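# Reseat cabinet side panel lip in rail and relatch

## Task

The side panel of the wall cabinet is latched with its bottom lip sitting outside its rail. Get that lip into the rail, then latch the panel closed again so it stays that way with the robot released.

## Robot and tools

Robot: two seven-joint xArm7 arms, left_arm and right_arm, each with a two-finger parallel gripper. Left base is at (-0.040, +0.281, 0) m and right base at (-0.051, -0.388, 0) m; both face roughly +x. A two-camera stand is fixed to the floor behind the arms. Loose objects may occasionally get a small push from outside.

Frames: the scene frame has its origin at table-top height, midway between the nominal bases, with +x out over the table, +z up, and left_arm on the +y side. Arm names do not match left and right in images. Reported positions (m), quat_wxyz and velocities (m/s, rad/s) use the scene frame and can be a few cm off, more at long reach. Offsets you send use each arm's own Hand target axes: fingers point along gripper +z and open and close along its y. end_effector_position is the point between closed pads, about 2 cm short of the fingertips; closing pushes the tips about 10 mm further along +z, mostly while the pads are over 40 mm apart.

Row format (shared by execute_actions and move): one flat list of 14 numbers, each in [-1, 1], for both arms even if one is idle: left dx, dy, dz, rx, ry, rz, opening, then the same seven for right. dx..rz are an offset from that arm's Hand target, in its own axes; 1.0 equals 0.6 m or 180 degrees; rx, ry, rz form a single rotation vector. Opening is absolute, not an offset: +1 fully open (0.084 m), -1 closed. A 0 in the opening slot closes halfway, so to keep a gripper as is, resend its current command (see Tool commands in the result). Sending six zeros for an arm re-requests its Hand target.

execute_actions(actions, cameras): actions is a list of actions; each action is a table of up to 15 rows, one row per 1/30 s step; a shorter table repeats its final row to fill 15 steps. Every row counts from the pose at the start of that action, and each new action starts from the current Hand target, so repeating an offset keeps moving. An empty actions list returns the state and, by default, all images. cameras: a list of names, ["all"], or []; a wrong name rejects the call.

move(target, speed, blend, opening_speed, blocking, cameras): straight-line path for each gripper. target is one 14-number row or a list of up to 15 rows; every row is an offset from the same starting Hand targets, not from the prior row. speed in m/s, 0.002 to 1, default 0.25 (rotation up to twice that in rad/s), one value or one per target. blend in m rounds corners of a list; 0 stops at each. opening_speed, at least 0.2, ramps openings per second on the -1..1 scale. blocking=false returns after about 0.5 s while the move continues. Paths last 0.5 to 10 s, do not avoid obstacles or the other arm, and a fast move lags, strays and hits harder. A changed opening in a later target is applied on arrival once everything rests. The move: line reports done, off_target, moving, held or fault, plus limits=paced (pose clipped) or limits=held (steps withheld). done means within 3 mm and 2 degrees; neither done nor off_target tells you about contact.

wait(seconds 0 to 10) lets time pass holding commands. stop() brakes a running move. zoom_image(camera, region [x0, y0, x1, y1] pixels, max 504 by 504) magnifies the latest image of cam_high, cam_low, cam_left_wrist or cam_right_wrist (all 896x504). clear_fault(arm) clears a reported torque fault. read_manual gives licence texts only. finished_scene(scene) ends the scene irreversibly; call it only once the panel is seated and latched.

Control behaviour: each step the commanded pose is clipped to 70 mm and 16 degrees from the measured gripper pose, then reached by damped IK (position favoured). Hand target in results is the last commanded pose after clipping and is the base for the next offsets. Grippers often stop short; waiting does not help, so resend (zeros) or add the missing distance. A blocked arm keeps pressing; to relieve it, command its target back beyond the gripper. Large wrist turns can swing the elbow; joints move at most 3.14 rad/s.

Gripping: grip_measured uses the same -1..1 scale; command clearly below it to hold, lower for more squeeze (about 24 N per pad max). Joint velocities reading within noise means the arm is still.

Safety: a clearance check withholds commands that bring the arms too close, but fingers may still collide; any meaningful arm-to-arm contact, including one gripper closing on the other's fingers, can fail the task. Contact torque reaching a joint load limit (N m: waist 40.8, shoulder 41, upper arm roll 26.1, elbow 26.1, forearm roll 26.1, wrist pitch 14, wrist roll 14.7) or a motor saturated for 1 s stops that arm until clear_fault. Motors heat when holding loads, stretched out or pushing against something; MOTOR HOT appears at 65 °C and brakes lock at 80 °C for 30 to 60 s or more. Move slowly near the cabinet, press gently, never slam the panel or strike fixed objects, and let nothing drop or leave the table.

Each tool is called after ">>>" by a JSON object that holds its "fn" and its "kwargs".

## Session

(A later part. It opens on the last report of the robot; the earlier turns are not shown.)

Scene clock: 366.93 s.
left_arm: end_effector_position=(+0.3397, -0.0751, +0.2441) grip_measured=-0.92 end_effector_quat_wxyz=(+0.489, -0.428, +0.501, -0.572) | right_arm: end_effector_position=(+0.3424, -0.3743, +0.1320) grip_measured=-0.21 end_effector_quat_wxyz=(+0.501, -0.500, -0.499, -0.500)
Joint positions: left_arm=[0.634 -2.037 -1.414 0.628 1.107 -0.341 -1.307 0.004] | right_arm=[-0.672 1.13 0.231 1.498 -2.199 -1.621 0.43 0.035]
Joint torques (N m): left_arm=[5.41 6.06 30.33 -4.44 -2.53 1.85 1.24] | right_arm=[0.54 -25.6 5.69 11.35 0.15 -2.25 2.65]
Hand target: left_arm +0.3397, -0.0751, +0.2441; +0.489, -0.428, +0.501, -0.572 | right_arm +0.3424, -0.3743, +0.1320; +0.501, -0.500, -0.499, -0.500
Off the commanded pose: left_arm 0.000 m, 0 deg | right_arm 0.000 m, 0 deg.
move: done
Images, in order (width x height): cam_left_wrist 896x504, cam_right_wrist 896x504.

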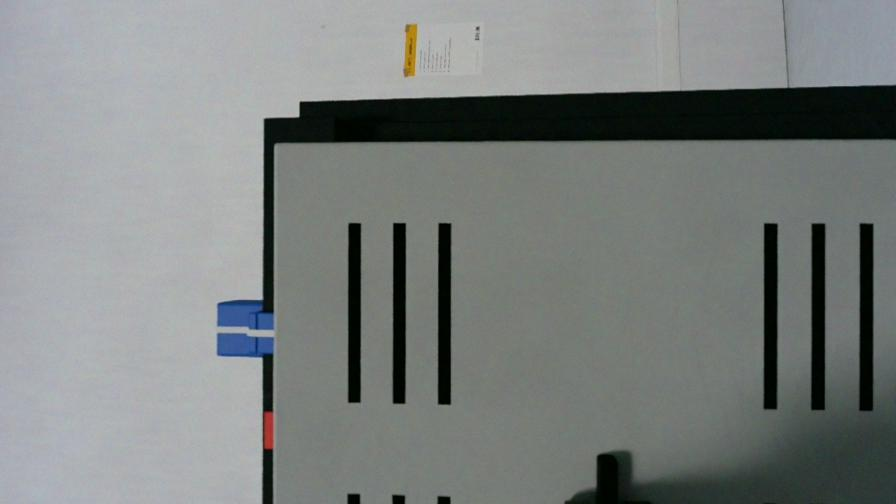

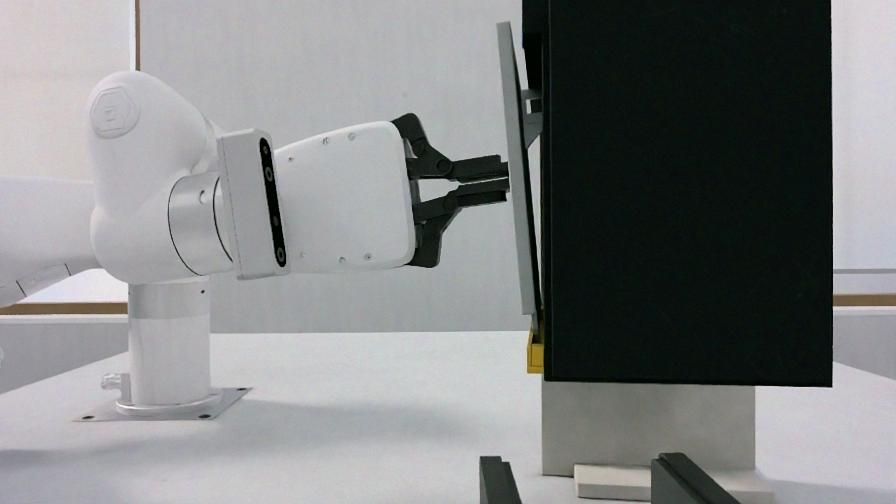

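>>> {"fn": "move", "kwargs": {"target": [0,0.0233,-0.0023,0,0,0,-1,0,0,0,0,0,0,-0.2], "speed": 0.025, "cameras": ["cam_right_wrist","cam_left_wrist"]}}

>>> {"fn": "zoom_image", "kwargs": {"camera": "cam_right_wrist", "region": [480, 270, 580, 370]}}

>>> {"fn": "zoom_image", "kwargs": {"camera": "cam_right_wrist", "region": [440, 0, 580, 130]}}

Scene clock: 375.13 s.
left_arm: end_effector_position=(+0.3402, -0.0752, +0.2301) grip_measured=-0.92 end_effector_quat_wxyz=(+0.489, -0.428, +0.501, -0.572) | right_arm: end_effector_position=(+0.3424, -0.3743, +0.1320) grip_measured=-0.21 end_effector_quat_wxyz=(+0.501, -0.500, -0.499, -0.500)
Joint positions: left_arm=[0.614 -2.034 -1.462 0.633 1.104 -0.307 -1.332 0.004] | right_arm=[-0.672 1.13 0.231 1.498 -2.199 -1.621 0.43 0.035]
Joint torques (N m): left_arm=[-6.14 14.22 20.87 -5.11 0.47 5.03 -1.19] | right_arm=[0.98 -25.92 6.26 11.37 0.84 -2.19 2.63]
Hand target: left_arm +0.3402, -0.0752, +0.2301; +0.489, -0.428, +0.501, -0.572 | right_arm +0.3424, -0.3743, +0.1320; +0.501, -0.500, -0.499, -0.500
Off the commanded pose: left_arm 0.000 m, 0 deg | right_arm 0.000 m, 0 deg.
move: done
Images, in order (width x height): cam_left_wrist 896x504, cam_right_wrist 896x504.

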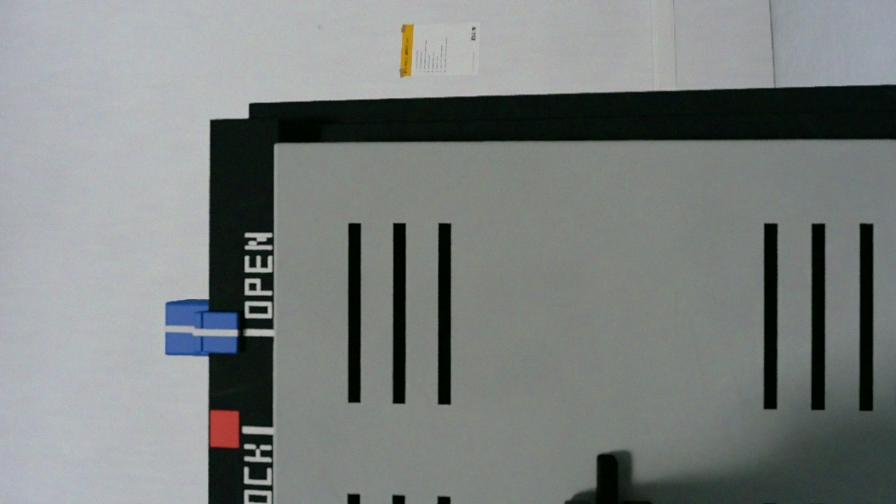

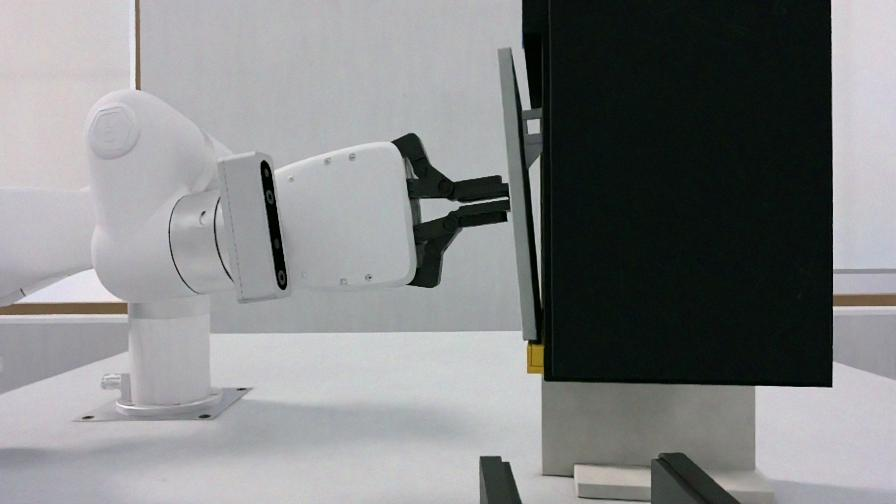

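Scaled by 5.040 from the camera's 896x504 image, which has a finer 1280x720 frame.

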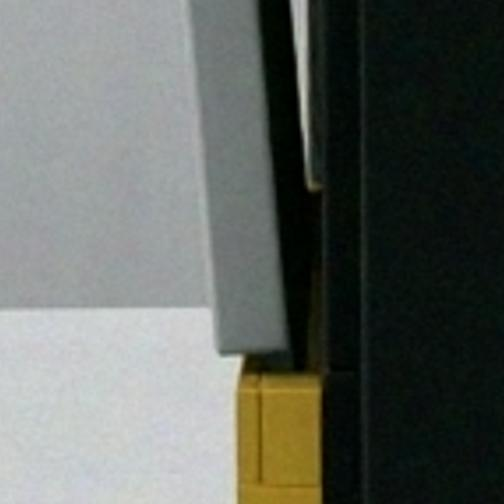

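Scaled by 3.600 from the camera's 896x504 image, which has a finer 1280x720 frame.

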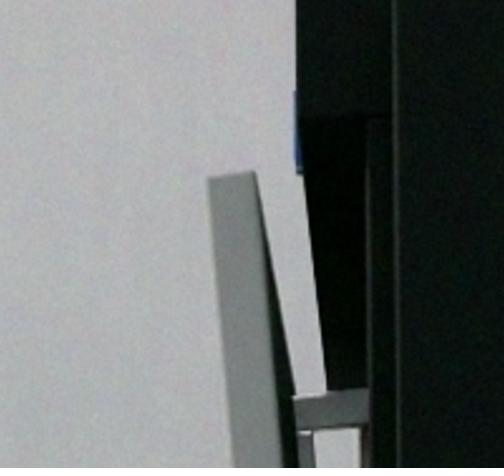

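>>> {"fn": "move", "kwargs": {"target": [[0,0.0037,-0.0005,0,0,0,-1,0,0,0,0,0,0,-0.2],[0,0.0015,0.0153,-0.0278,0,0,-1,0,0,0,0,0,0,-0.2]], "speed": 0.02, "cameras": ["cam_right_wrist","cam_left_wrist"]}}

>>> {"fn": "zoom_image", "kwargs": {"camera": "cam_right_wrist", "region": [480, 270, 580, 370]}}

>>> {"fn": "zoom_image", "kwargs": {"camera": "cam_right_wrist", "region": [440, 0, 580, 130]}}

Scene clock: 394.03 s.
left_arm: end_effector_position=(+0.3493, -0.0766, +0.2306) grip_measured=-0.92 end_effector_quat_wxyz=(+0.470, -0.449, +0.525, -0.550) | right_arm: end_effector_position=(+0.3424, -0.3743, +0.1320) grip_measured=-0.21 end_effector_quat_wxyz=(+0.501, -0.500, -0.499, -0.500)
Joint positions: left_arm=[0.701 -2.022 -1.385 0.649 1.084 -0.44 -1.268 0.004] | right_arm=[-0.672 1.13 0.231 1.498 -2.199 -1.621 0.43 0.035]
Joint torques (N m): left_arm=[9.54 17.27 -0.43 3.9 -1.12 -8.06 1.16] | right_arm=[1.4 -25.9 6.79 11.19 0.6 -2.31 2.58]
Hand target: left_arm +0.3493, -0.0766, +0.2304; +0.470, -0.449, +0.525, -0.550 | right_arm +0.3424, -0.3743, +0.1320; +0.501, -0.500, -0.499, -0.500
Off the commanded pose: left_arm 0.000 m, 0 deg | right_arm 0.000 m, 0 deg.
move: done
Images, in order (width x height): cam_left_wrist 896x504, cam_right_wrist 896x504.

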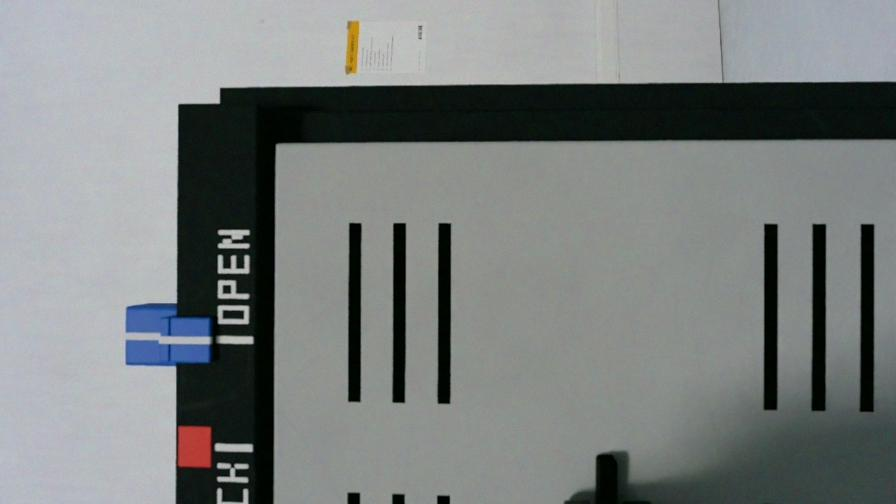

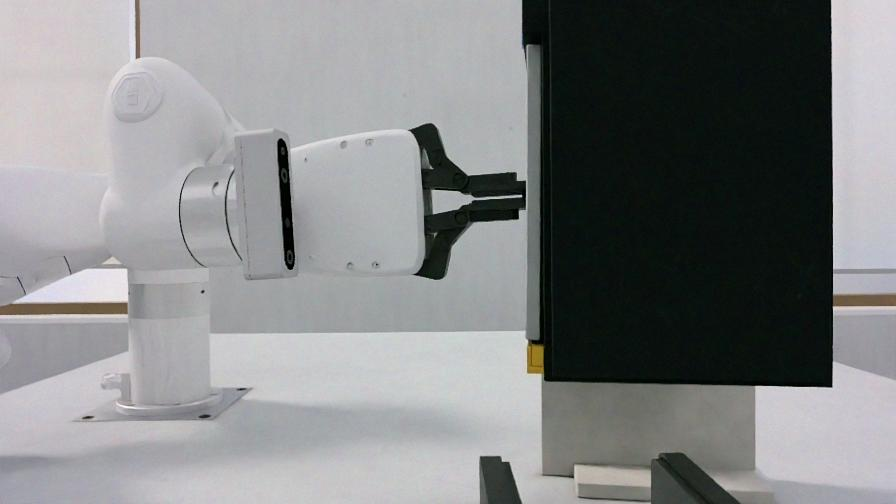

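Scaled by 5.040 from the camera's 896x504 image, which has a finer 1280x720 frame.

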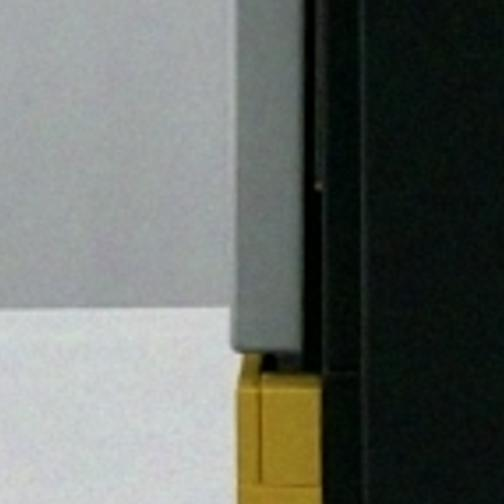

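Scaled by 3.600 from the camera's 896x504 image, which has a finer 1280x720 frame.

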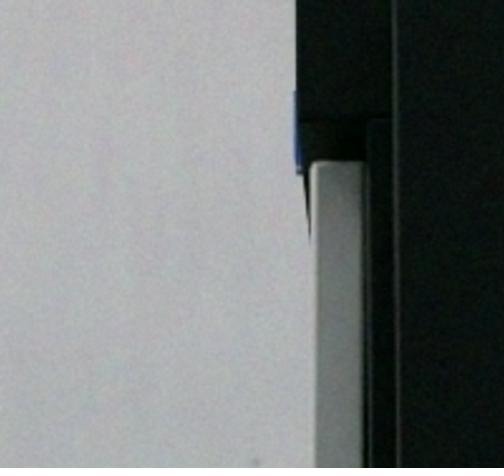

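>>> {"fn": "move", "kwargs": {"target": [[0,0.0035,0,0,0,0,-1,0.547,0.0135,0.107,0.2915,-0.499,-0.427,-0.1],[0,0.0035,0,0,0,0,-1,0.48,0.0218,0.4035,0.2915,-0.499,-0.427,-0.1],[0,0.0035,0,0,0,0,-1,0.3635,0.023,0.4033,0.2915,-0.499,-0.427,-0.1]], "speed": [0.25,0.25,0.08], "blend": [0.03,0.005,0], "cameras": ["cam_right_wrist","cam_left_wrist"]}}

Scene clock: 407.13 s.
left_arm: end_effector_position=(+0.3492, -0.0770, +0.2298) grip_measured=-0.92 end_effector_quat_wxyz=(+0.470, -0.448, +0.524, -0.551) | right_arm: end_effector_position=(+0.3568, -0.1325, +0.3504) grip_measured=-0.11 end_effector_quat_wxyz=(+0.184, +0.076, +0.980, -0.014)
Joint positions: left_arm=[0.698 -2.024 -1.388 0.65 1.085 -0.436 -1.274 0.004] | right_arm=[0.407 0.367 0.504 1.891 -3.635 -1.373 1.043 0.039]
Joint torques (N m): left_arm=[-4.89 10.07 -16.68 12.49 -0.51 -9.39 -1.3] | right_arm=[-4.39 -26.17 0.22 12.86 1.38 -0.15 2.64]
Hand target: left_arm +0.3494, -0.0766, +0.2283; +0.470, -0.449, +0.525, -0.550 | right_arm +0.3568, -0.1325, +0.3504; +0.184, +0.076, +0.980, -0.014
Off the commanded pose: left_arm 0.001 m, 0 deg | right_arm 0.000 m, 0 deg.
move: done
Images, in order (width x height): cam_left_wrist 896x504, cam_right_wrist 896x504.

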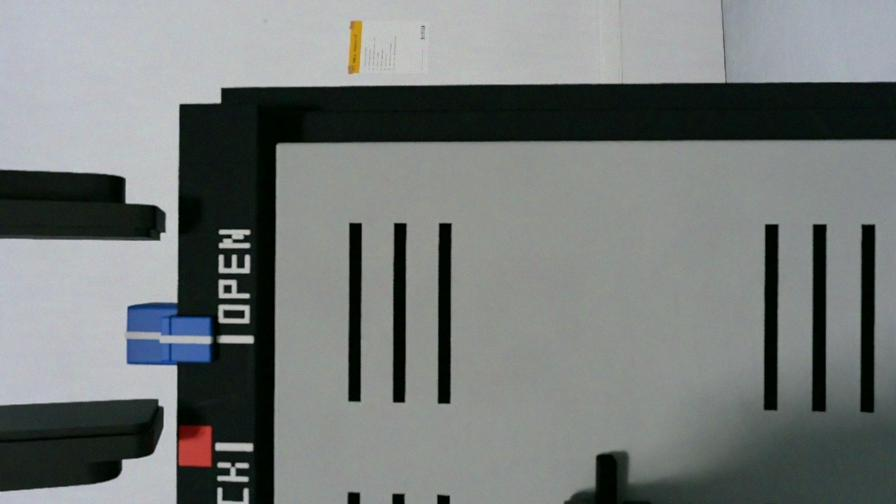

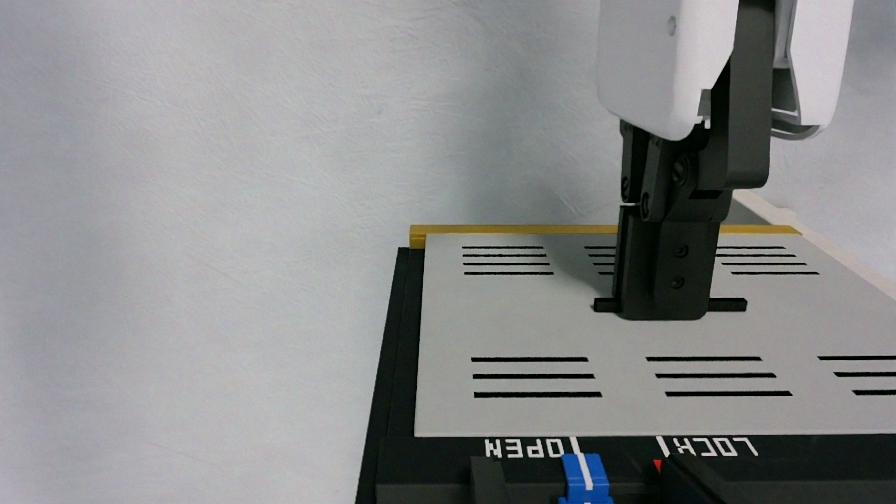

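>>> {"fn": "move", "kwargs": {"target": [[0,0.0005,0,0,0,0,-1,0,0,0,0,0,0,-1],[0,0.0005,0,0,0,0,-1,0,0.041,0,0,0,0,-1]], "speed": 0.03, "opening_speed": 1.0, "cameras": ["cam_right_wrist","cam_left_wrist"]}}

Scene clock: 418.87 s.
left_arm: end_effector_position=(+0.3492, -0.0770, +0.2297) grip_measured=-0.92 end_effector_quat_wxyz=(+0.470, -0.448, +0.524, -0.551) | right_arm: end_effector_position=(+0.3606, -0.1082, +0.3504) grip_measured=-0.69 end_effector_quat_wxyz=(+0.184, +0.076, +0.980, -0.014)
Joint positions: left_arm=[0.698 -2.024 -1.389 0.65 1.084 -0.435 -1.274 0.004] | right_arm=[0.481 0.458 0.505 2.016 -3.683 -1.428 1.078 0.013]
Joint torques (N m): left_arm=[-5.12 18.24 -18.06 9.04 -1.52 -9.83 0.73] | right_arm=[5.24 -19.53 3.32 16.48 -1.71 -1.27 2.52]
Hand target: left_arm +0.3494, -0.0766, +0.2280; +0.470, -0.449, +0.525, -0.550 | right_arm +0.3606, -0.1082, +0.3504; +0.184, +0.076, +0.980, -0.014
Off the commanded pose: left_arm 0.002 m, 0 deg | right_arm 0.000 m, 0 deg.
move: done
Images, in order (width x height): cam_left_wrist 896x504, cam_right_wrist 896x504.

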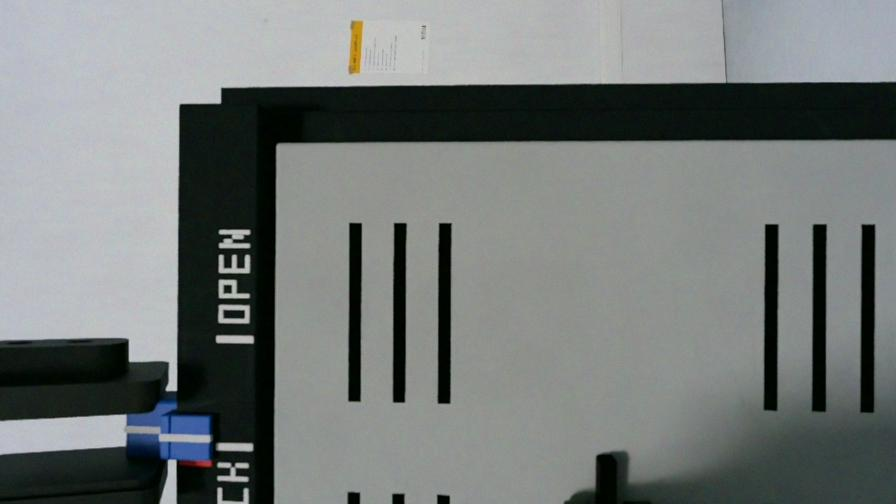

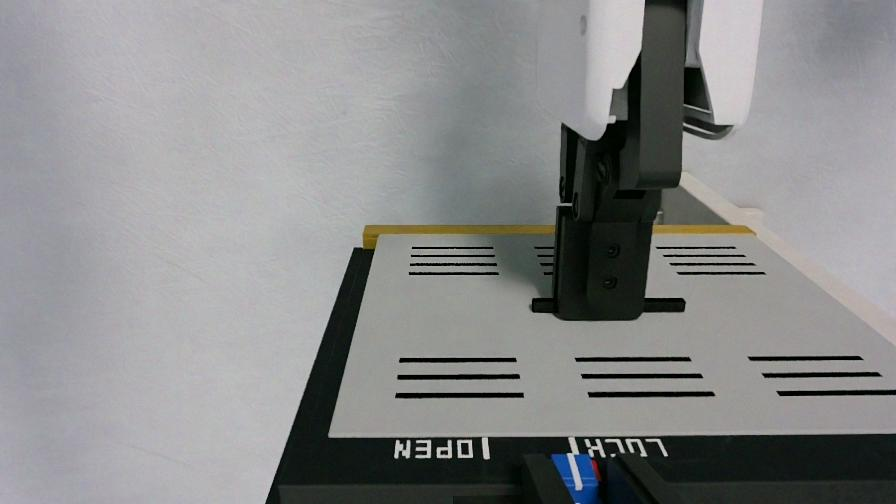

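>>> {"fn": "move", "kwargs": {"target": [[0,0.0005,0,0,0,0,-1,0,0.0045,0,0,0,0,-1],[0,0,0,0,0,0,-0.4,0,0.0045,0,0,0,0,-1]], "speed": 0.03, "opening_speed": 1.0, "cameras": ["cam_right_wrist","cam_left_wrist"]}}

Scene clock: 422.87 s.
left_arm: end_effector_position=(+0.3494, -0.0766, +0.2280) grip_measured=-0.42 end_effector_quat_wxyz=(+0.470, -0.449, +0.525, -0.550) | right_arm: end_effector_position=(+0.3610, -0.1056, +0.3504) grip_measured=-0.69 end_effector_quat_wxyz=(+0.184, +0.076, +0.980, -0.014)
Joint positions: left_arm=[0.698 -2.024 -1.392 0.65 1.084 -0.436 -1.273 0.026] | right_arm=[0.489 0.469 0.505 2.031 -3.688 -1.435 1.081 0.013]
Joint torques (N m): left_arm=[4.7 7.12 26.82 -8.41 -1.08 3.79 0.34] | right_arm=[7.48 -19.18 8.04 17.37 -0.39 0.98 2.28]
Hand target: left_arm +0.3494, -0.0766, +0.2280; +0.470, -0.449, +0.525, -0.550 | right_arm +0.3610, -0.1056, +0.3504; +0.184, +0.076, +0.980, -0.014
Off the commanded pose: left_arm 0.000 m, 0 deg | right_arm 0.000 m, 0 deg.
move: done
Images, in order (width x height): cam_left_wrist 896x504, cam_right_wrist 896x504.

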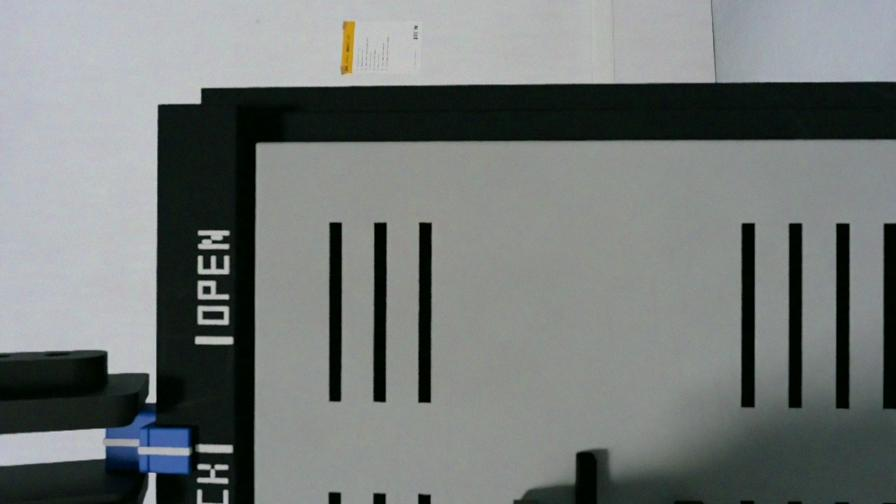

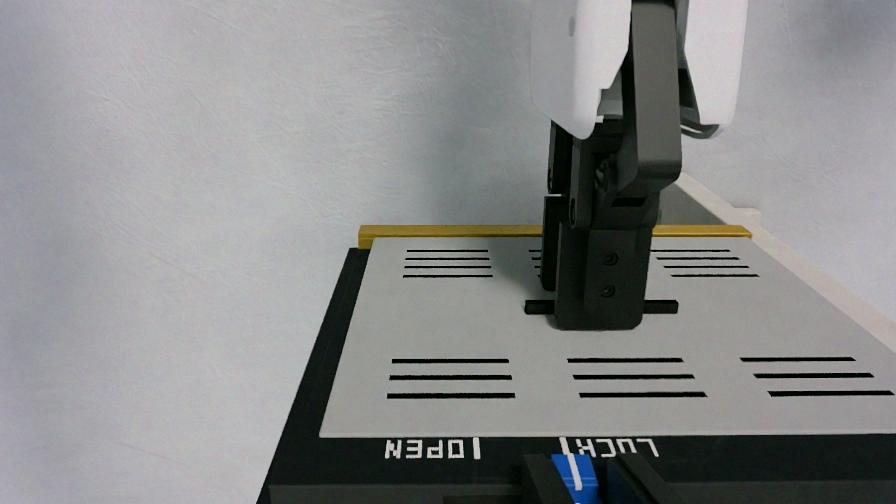

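>>> {"fn": "move", "kwargs": {"target": [[0,0,0,0,0,0,-0.1,0,0,0,0,0,0,-0.2],[0,0,-0.12,0,0,0,-0.1,-0.041,0,-0.109,0,0,0,-0.2]], "speed": [0.05,0.12], "opening_speed": 1.5, "cameras": ["cam_right_wrist","cam_left_wrist"]}}

>>> {"fn": "zoom_image", "kwargs": {"camera": "cam_left_wrist", "region": [200, 100, 704, 504]}}

Scene clock: 430.10 s.
left_arm: end_effector_position=(+0.2784, -0.0654, +0.2247) grip_measured=-0.11 end_effector_quat_wxyz=(+0.470, -0.449, +0.525, -0.550) | right_arm: end_effector_position=(+0.3599, -0.1058, +0.4198) grip_measured=-0.21 end_effector_quat_wxyz=(+0.195, +0.074, +0.978, -0.006)
Joint positions: left_arm=[0.352 -1.569 -1.506 0.527 1.339 0.015 -1.282 0.039] | right_arm=[0.658 0.616 0.343 2.532 -3.668 -1.692 0.912 0.035]
Joint torques (N m): left_arm=[-6.15 13.64 18.51 -1.32 -2.16 3.85 1.18] | right_arm=[3.62 -22.79 -0.93 15.43 1.67 -1.53 -2.47]
Hand target: left_arm +0.2784, -0.0654, +0.2247; +0.470, -0.449, +0.525, -0.550 | right_arm +0.3602, -0.1054, +0.4202; +0.184, +0.076, +0.980, -0.014
Off the commanded pose: left_arm 0.000 m, 0 deg | right_arm 0.001 m, 2 deg.
joint sent to its limit (right arm) — joint 6 (wrist pitch), lower limit. The joint targets still meet the commanded pose.
move: done
Images, in order (width x height): cam_left_wrist 896x504, cam_right_wrist 896x504.

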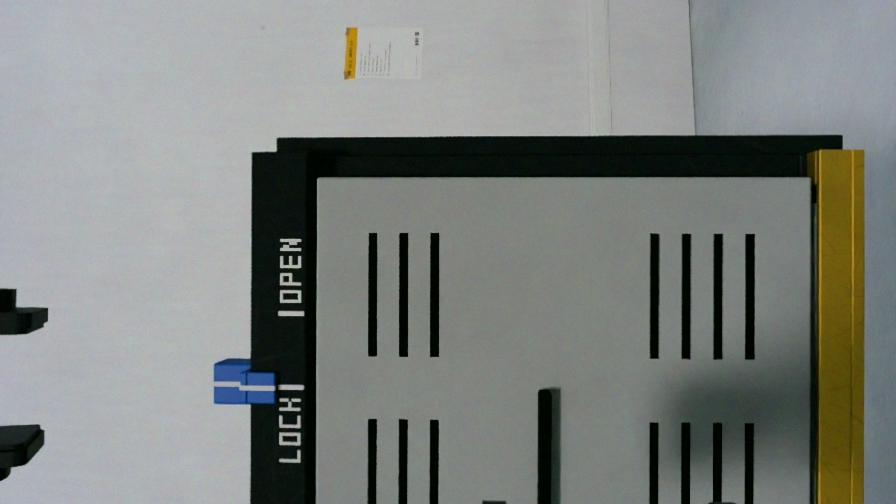

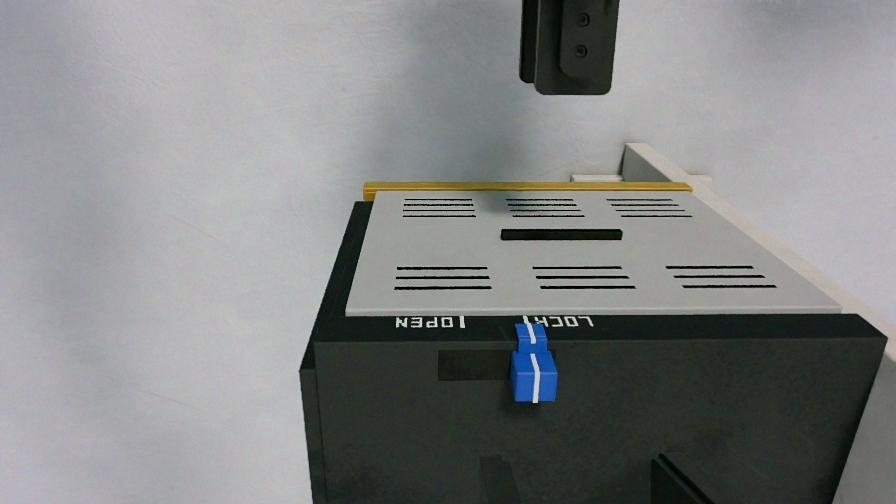

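Scaled by 1.000.

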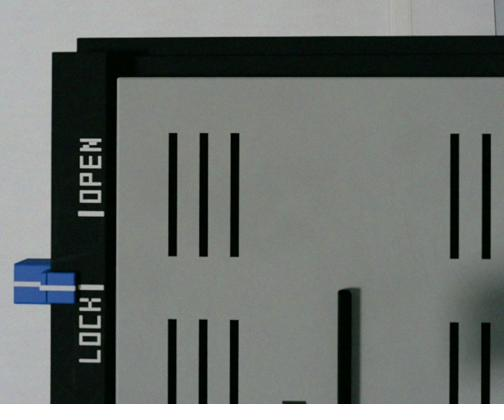

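>>> {"fn": "zoom_image", "kwargs": {"camera": "cam_left_wrist", "region": [770, 120, 880, 230]}}

Scaled by 4.582 from the camera's 896x504 image, which has a finer 1280x720 frame.

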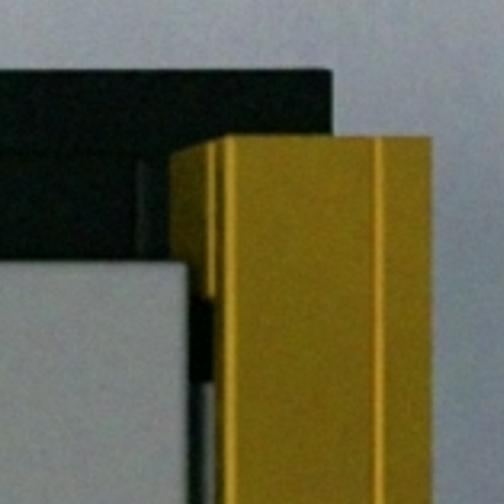

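>>> {"fn": "move", "kwargs": {"target": [-0.20,0.05,0,0,0,0,-0.1,0,0,0,0,0,0,-0.2], "cameras": ["cam_left_wrist"]}}

>>> {"fn": "zoom_image", "kwargs": {"camera": "cam_left_wrist", "region": [700, 150, 896, 504]}}

Scene clock: 445.87 s.
left_arm: end_effector_position=(+0.2984, +0.0529, +0.1948) grip_measured=-0.11 end_effector_quat_wxyz=(+0.470, -0.449, +0.525, -0.550) | right_arm: end_effector_position=(+0.3599, -0.1058, +0.4198) grip_measured=-0.21 end_effector_quat_wxyz=(+0.195, +0.074, +0.978, -0.006)
Joint positions: left_arm=[0.248 -2.061 -1.812 0.128 0.643 -0.489 -1.018 0.039] | right_arm=[0.658 0.616 0.343 2.532 -3.668 -1.692 0.912 0.035]
Joint torques (N m): left_arm=[5.27 -3.03 9.14 -11.27 -2.73 0.53 1.32] | right_arm=[3.96 -22.98 -1.55 15.12 1.24 -1.52 -2.45]
Hand target: left_arm +0.2984, +0.0529, +0.1948; +0.470, -0.449, +0.525, -0.550 | right_arm +0.3599, -0.1058, +0.4198; +0.195, +0.074, +0.978, -0.006 (not the last commanded pose)
Off the commanded pose: left_arm 0.000 m, 0 deg | right_arm 0.001 m, 2 deg.
joint sent to its limit (left arm) — joint 2 (shoulder), lower limit. The joint targets still meet the commanded pose.
move: done
Images, in order (width x height): cam_left_wrist 896x504.

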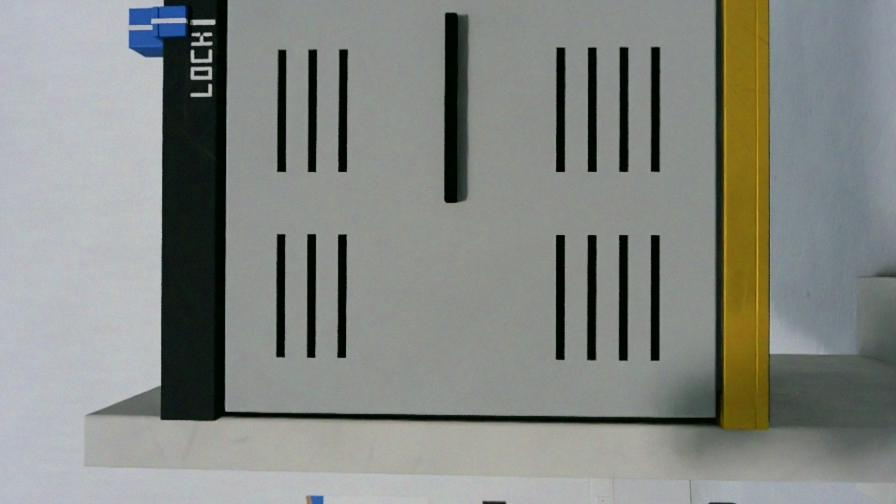

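Scaled by 1.424 from the camera's 896x504 image, which has a finer 1280x720 frame.

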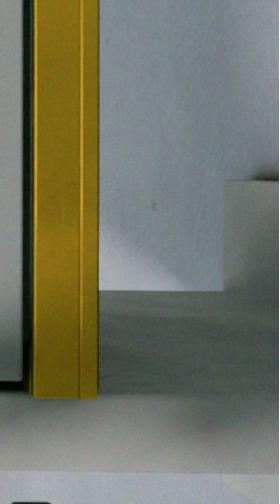

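>>> {"fn": "move", "kwargs": {"target": [[0.20,-0.0533,0.05,0,0,0,-0.3,0,0,0,0,0,0,-0.2],[0.20,-0.0533,0.119,0,0,0,-0.3,0,0,0,0,0,0,-0.2],[0.20,-0.0533,0.119,0,0,0,-1,0,0,0,0,0,0,-0.2]], "speed": [0.2,0.06,0.05], "opening_speed": 1.0, "cameras": ["cam_left_wrist"]}}

>>> {"fn": "move", "kwargs": {"target": [[0.0025,0,0,0,0,0,-1,0,0,0,0,0,0,-0.2],[0.0025,0.0045,0,0,0,0,-1,0,0,0,0,0,0,-0.2]], "speed": 0.01, "cameras": ["cam_left_wrist"]}}

Scene clock: 469.73 s.
left_arm: end_effector_position=(+0.3488, -0.0765, +0.2304) grip_measured=-0.92 end_effector_quat_wxyz=(+0.470, -0.449, +0.525, -0.550) | right_arm: end_effector_position=(+0.3599, -0.1058, +0.4198) grip_measured=-0.21 end_effector_quat_wxyz=(+0.195, +0.074, +0.978, -0.006)
Joint positions: left_arm=[0.652 -1.872 -1.493 0.568 0.713 -0.332 -0.854 0.004] | right_arm=[0.658 0.616 0.343 2.532 -3.668 -1.692 0.912 0.035]
Joint torques (N m): left_arm=[4.86 12.16 -4.65 -1.84 1.47 -5.46 -0.88] | right_arm=[4.33 -23.15 -1.47 15.49 1.42 -1.54 -2.28]
Hand target: left_arm +0.3487, -0.0765, +0.2300; +0.470, -0.449, +0.525, -0.550 | right_arm +0.3599, -0.1058, +0.4198; +0.195, +0.074, +0.978, -0.006
Off the commanded pose: left_arm 0.000 m, 0 deg | right_arm 0.000 m, 0 deg.
move: done
Images, in order (width x height): cam_left_wrist 896x504.

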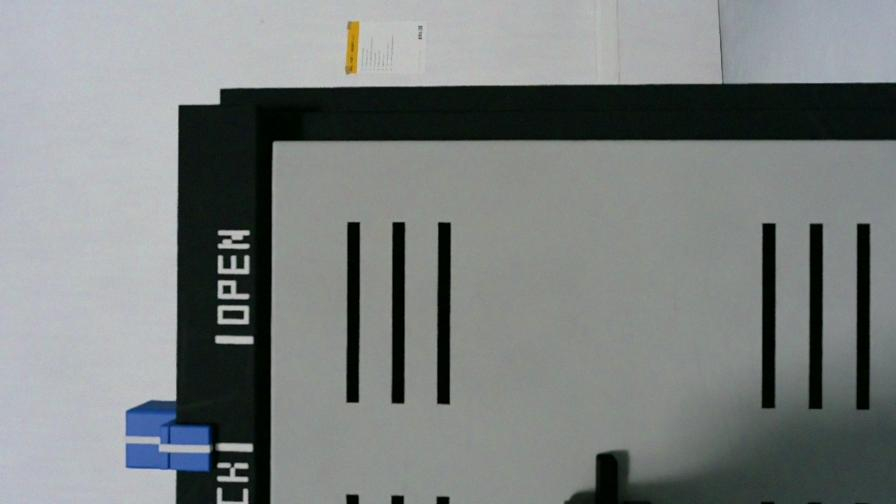

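Scene clock: 471.13 s.
left_arm: end_effector_position=(+0.3471, -0.0807, +0.2347) grip_measured=-0.92 end_effector_quat_wxyz=(+0.467, -0.448, +0.523, -0.555) | right_arm: end_effector_position=(+0.3599, -0.1058, +0.4198) grip_measured=-0.21 end_effector_quat_wxyz=(+0.195, +0.074, +0.978, -0.006)
Joint positions: left_arm=[0.651 -1.87 -1.483 0.573 0.714 -0.331 -0.857 0.004] | right_arm=[0.658 0.616 0.343 2.532 -3.668 -1.692 0.912 0.035]
Joint torques (N m): left_arm=[-6.15 8.73 39.57 -7.47 -4.73 8.89 -0.03] | right_arm=[3.83 -23.27 -1.47 15.3 1.56 -1.71 -2.32]
Hand target: left_arm +0.3471, -0.0807, +0.2347; +0.467, -0.448, +0.523, -0.555 (not the last commanded pose) | right_arm +0.3599, -0.1058, +0.4198; +0.195, +0.074, +0.978, -0.006
Tool commands: left_gripper/opening=-1.0 right_gripper/opening=-0.2
Off the commanded pose: left_arm 0.008 m, 1 deg | right_arm 0.000 m, 0 deg.
TORQUE FAULT: the external load on joint 3 (upper arm roll) of the left arm reached its load limit, and that arm stopped. The contact can be on any part of that arm beyond that joint, not only on its tool. A torque fault puts only its own arm into a fault stop. That arm's remaining commands of this call were not run. The hold on joint 3 (upper arm roll) of that arm was moved back by the arm itself, up to 3 degrees, as the stop began, but a joint of that arm was then at its load limit, so every hold on that arm was set where that arm was. That arm may still press on what stopped it. That arm is still stopped at the end of this call. While its stop runs, that arm, its gripper or tool too, takes no new command.
CLEAR FAULT: the left arm stays stopped (state 4) until you call clear_fault(arm="left_arm").
End effector pose when the fault began: left_arm: position (+0.3486, -0.0781, +0.2292), quat_wxyz (+0.470, -0.449, +0.524, -0.551)
Joint positions when the fault began: left_arm=[0.65 -1.871 -1.498 0.572 0.712 -0.324 -0.857 0.004]
move: fault (left_arm)
Images, in order (width x height): cam_left_wrist 896x504.

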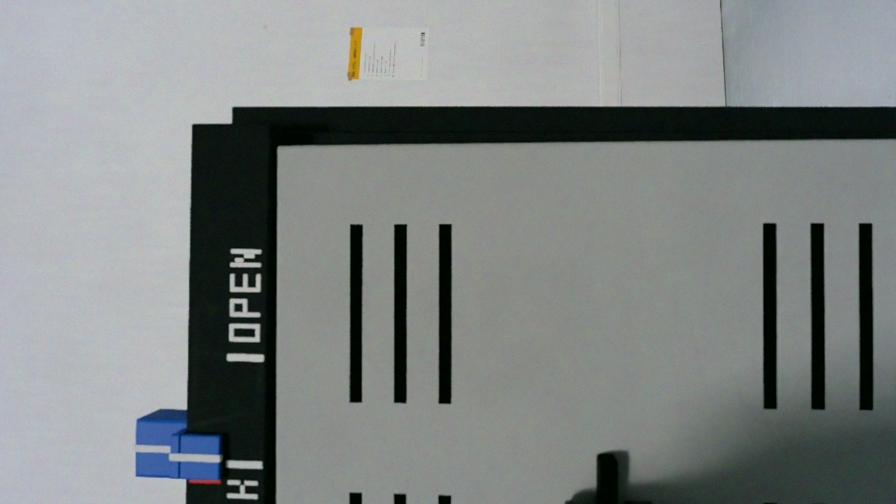

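>>> {"fn": "clear_fault", "kwargs": {"arm": "left_arm"}}

Scene clock: 473.20 s.
left_arm: end_effector_position=(+0.3472, -0.0807, +0.2347) grip_measured=-0.92 end_effector_quat_wxyz=(+0.467, -0.448, +0.523, -0.555) | right_arm: end_effector_position=(+0.3599, -0.1058, +0.4198) grip_measured=-0.21 end_effector_quat_wxyz=(+0.195, +0.074, +0.978, -0.006)
Joint positions: left_arm=[0.651 -1.87 -1.484 0.573 0.714 -0.331 -0.857 0.004] | right_arm=[0.658 0.616 0.343 2.532 -3.668 -1.692 0.912 0.035]
Joint torques (N m): left_arm=[-6.14 8.87 40.21 -7.49 -4.54 9.09 -0.05] | right_arm=[3.78 -22.78 -1.31 15.31 1.39 -1.56 -2.34]
Hand target: left_arm +0.3472, -0.0807, +0.2347; +0.467, -0.448, +0.523, -0.555 (not the last commanded pose) | right_arm +0.3599, -0.1058, +0.4198; +0.195, +0.074, +0.978, -0.006
Tool commands: left_gripper/opening=-1.0 right_gripper/opening=-0.2
Off the commanded pose: left_arm 0.008 m, 1 deg | right_arm 0.000 m, 0 deg.
TORQUE FAULT, CONTINUED: the left arm's stop, for the torque fault of joint 3 (upper arm roll) that an earlier result reported, is over. The call counts as one of the actions that you can send in this scene. The hold on joint 3 (upper arm roll) of that arm was moved back by the arm itself, up to 3 degrees, as the stop began, but a joint of that arm was then at its load limit, so every hold on that arm was set where that arm was. That arm's target is now where it stood when the stop ended, not its last command. That arm's gripper keeps its grip as last carried out, and that arm accepts commands again: back off and push less far.
CLEAR FAULT: your call cleared the left arm's torque fault. If a joint's load stays at its limit, that arm stops again at once.

>>> {"fn": "move", "kwargs": {"target": [[-0.0065,0.0075,0.0013,-0.0018,-0.0022,0.0028,-1,0.0423,-0.0015,0.1075,0.0057,0.0067,0,-0.1],[-0.0065,0.0075,0.0013,-0.0018,-0.0022,0.0028,-1,0.0423,-0.0015,0.1075,0.0057,0.0067,0,-1]], "speed": 0.06, "opening_speed": 1.0, "cameras": ["cam_left_wrist","cam_right_wrist"]}}

Scene clock: 485.20 s.
left_arm: end_effector_position=(+0.3487, -0.0772, +0.2306) grip_measured=-0.92 end_effector_quat_wxyz=(+0.470, -0.449, +0.524, -0.550) | right_arm: end_effector_position=(+0.3611, -0.1057, +0.3505) grip_measured=-0.69 end_effector_quat_wxyz=(+0.184, +0.076, +0.980, -0.014)
Joint positions: left_arm=[0.652 -1.871 -1.492 0.57 0.716 -0.331 -0.857 0.004] | right_arm=[0.588 0.45 0.329 2.039 -3.598 -1.412 1.027 0.013]
Joint torques (N m): left_arm=[9.46 9.49 -6.13 -4.5 3.82 -5.41 -1.38] | right_arm=[3.57 -25.8 6.48 16.4 1.32 0.06 2.09]
Hand target: left_arm +0.3488, -0.0771, +0.2302; +0.470, -0.449, +0.524, -0.550 | right_arm +0.3611, -0.1056, +0.3505; +0.184, +0.076, +0.980, -0.014
Off the commanded pose: left_arm 0.000 m, 0 deg | right_arm 0.000 m, 0 deg.
move: done
Images, in order (width x height): cam_left_wrist 896x504, cam_right_wrist 896x504.

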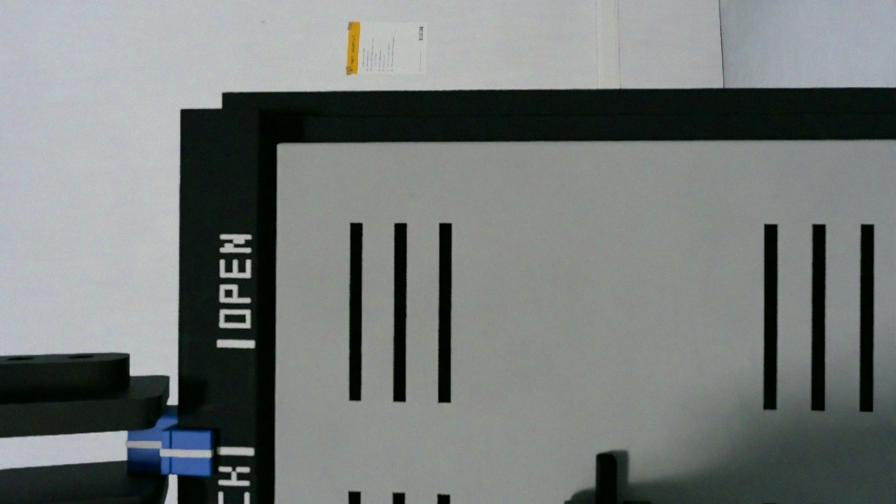

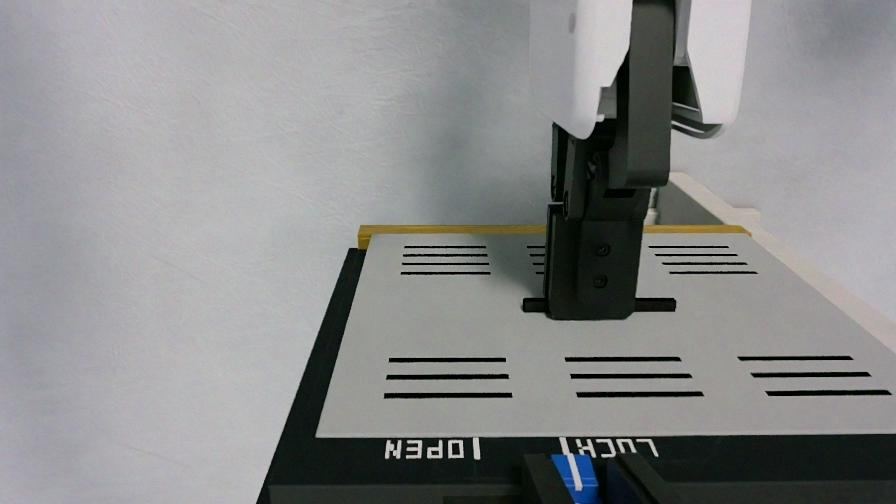

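>>> {"fn": "move", "kwargs": {"target": [[0,0,0,0,0,0,-0.2,0,0.001,0,0,0,0,-1],[0,0,0,0,0,0,-0.2,0,0.001,0,0,0,0,-0.2],[0,0,-0.12,0,0,0,-0.2,-0.041,0,-0.109,0,0,0,-0.2]], "speed": [0.03,0.05,0.12], "opening_speed": 1.5, "cameras": ["cam_right_wrist","cam_left_wrist"]}}

>>> {"fn": "zoom_image", "kwargs": {"camera": "cam_left_wrist", "region": [770, 120, 880, 230]}}

Scene clock: 491.23 s.
left_arm: end_effector_position=(+0.2777, -0.0659, +0.2268) grip_measured=-0.22 end_effector_quat_wxyz=(+0.470, -0.449, +0.524, -0.550) | right_arm: end_effector_position=(+0.3599, -0.1059, +0.4198) grip_measured=-0.21 end_effector_quat_wxyz=(+0.194, +0.074, +0.978, -0.006)
Joint positions: left_arm=[0.33 -1.685 -1.547 0.436 0.811 -0.089 -0.843 0.035] | right_arm=[0.681 0.619 0.277 2.548 -3.623 -1.692 0.892 0.035]
Joint torques (N m): left_arm=[-6.24 13.1 17.78 -3.72 0.64 3.28 1.18] | right_arm=[3.51 -22.74 -1.44 15.32 1.54 -1.52 -2.34]
Hand target: left_arm +0.2777, -0.0659, +0.2268; +0.470, -0.449, +0.524, -0.550 | right_arm +0.3603, -0.1056, +0.4203; +0.184, +0.076, +0.980, -0.014
Off the commanded pose: left_arm 0.000 m, 0 deg | right_arm 0.001 m, 1 deg.
joint sent to its limit (right arm) — joint 6 (wrist pitch), lower limit. The joint targets still meet the commanded pose.
move: done
Images, in order (width x height): cam_left_wrist 896x504, cam_right_wrist 896x504.

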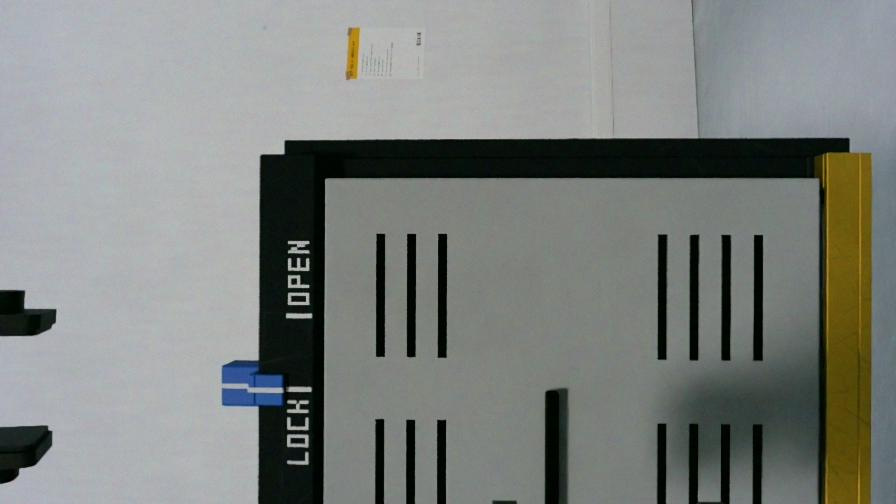

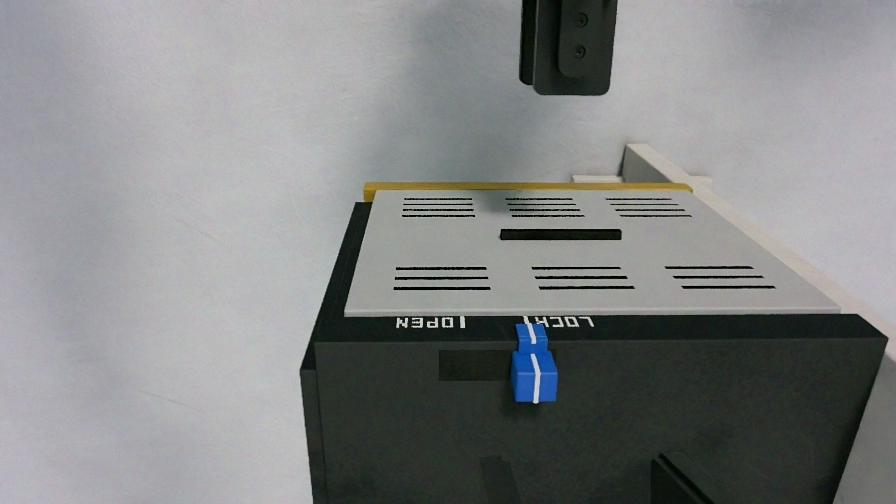

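Scaled by 4.582 from the camera's 896x504 image, which has a finer 1280x720 frame.

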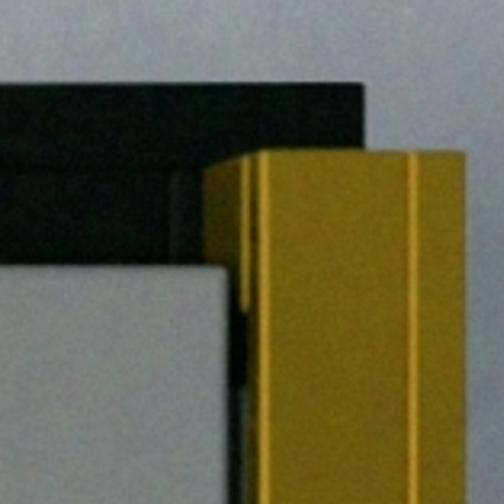

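>>> {"fn": "finished_scene", "kwargs": {"scene": 1}}

The scene is finished: the task was done.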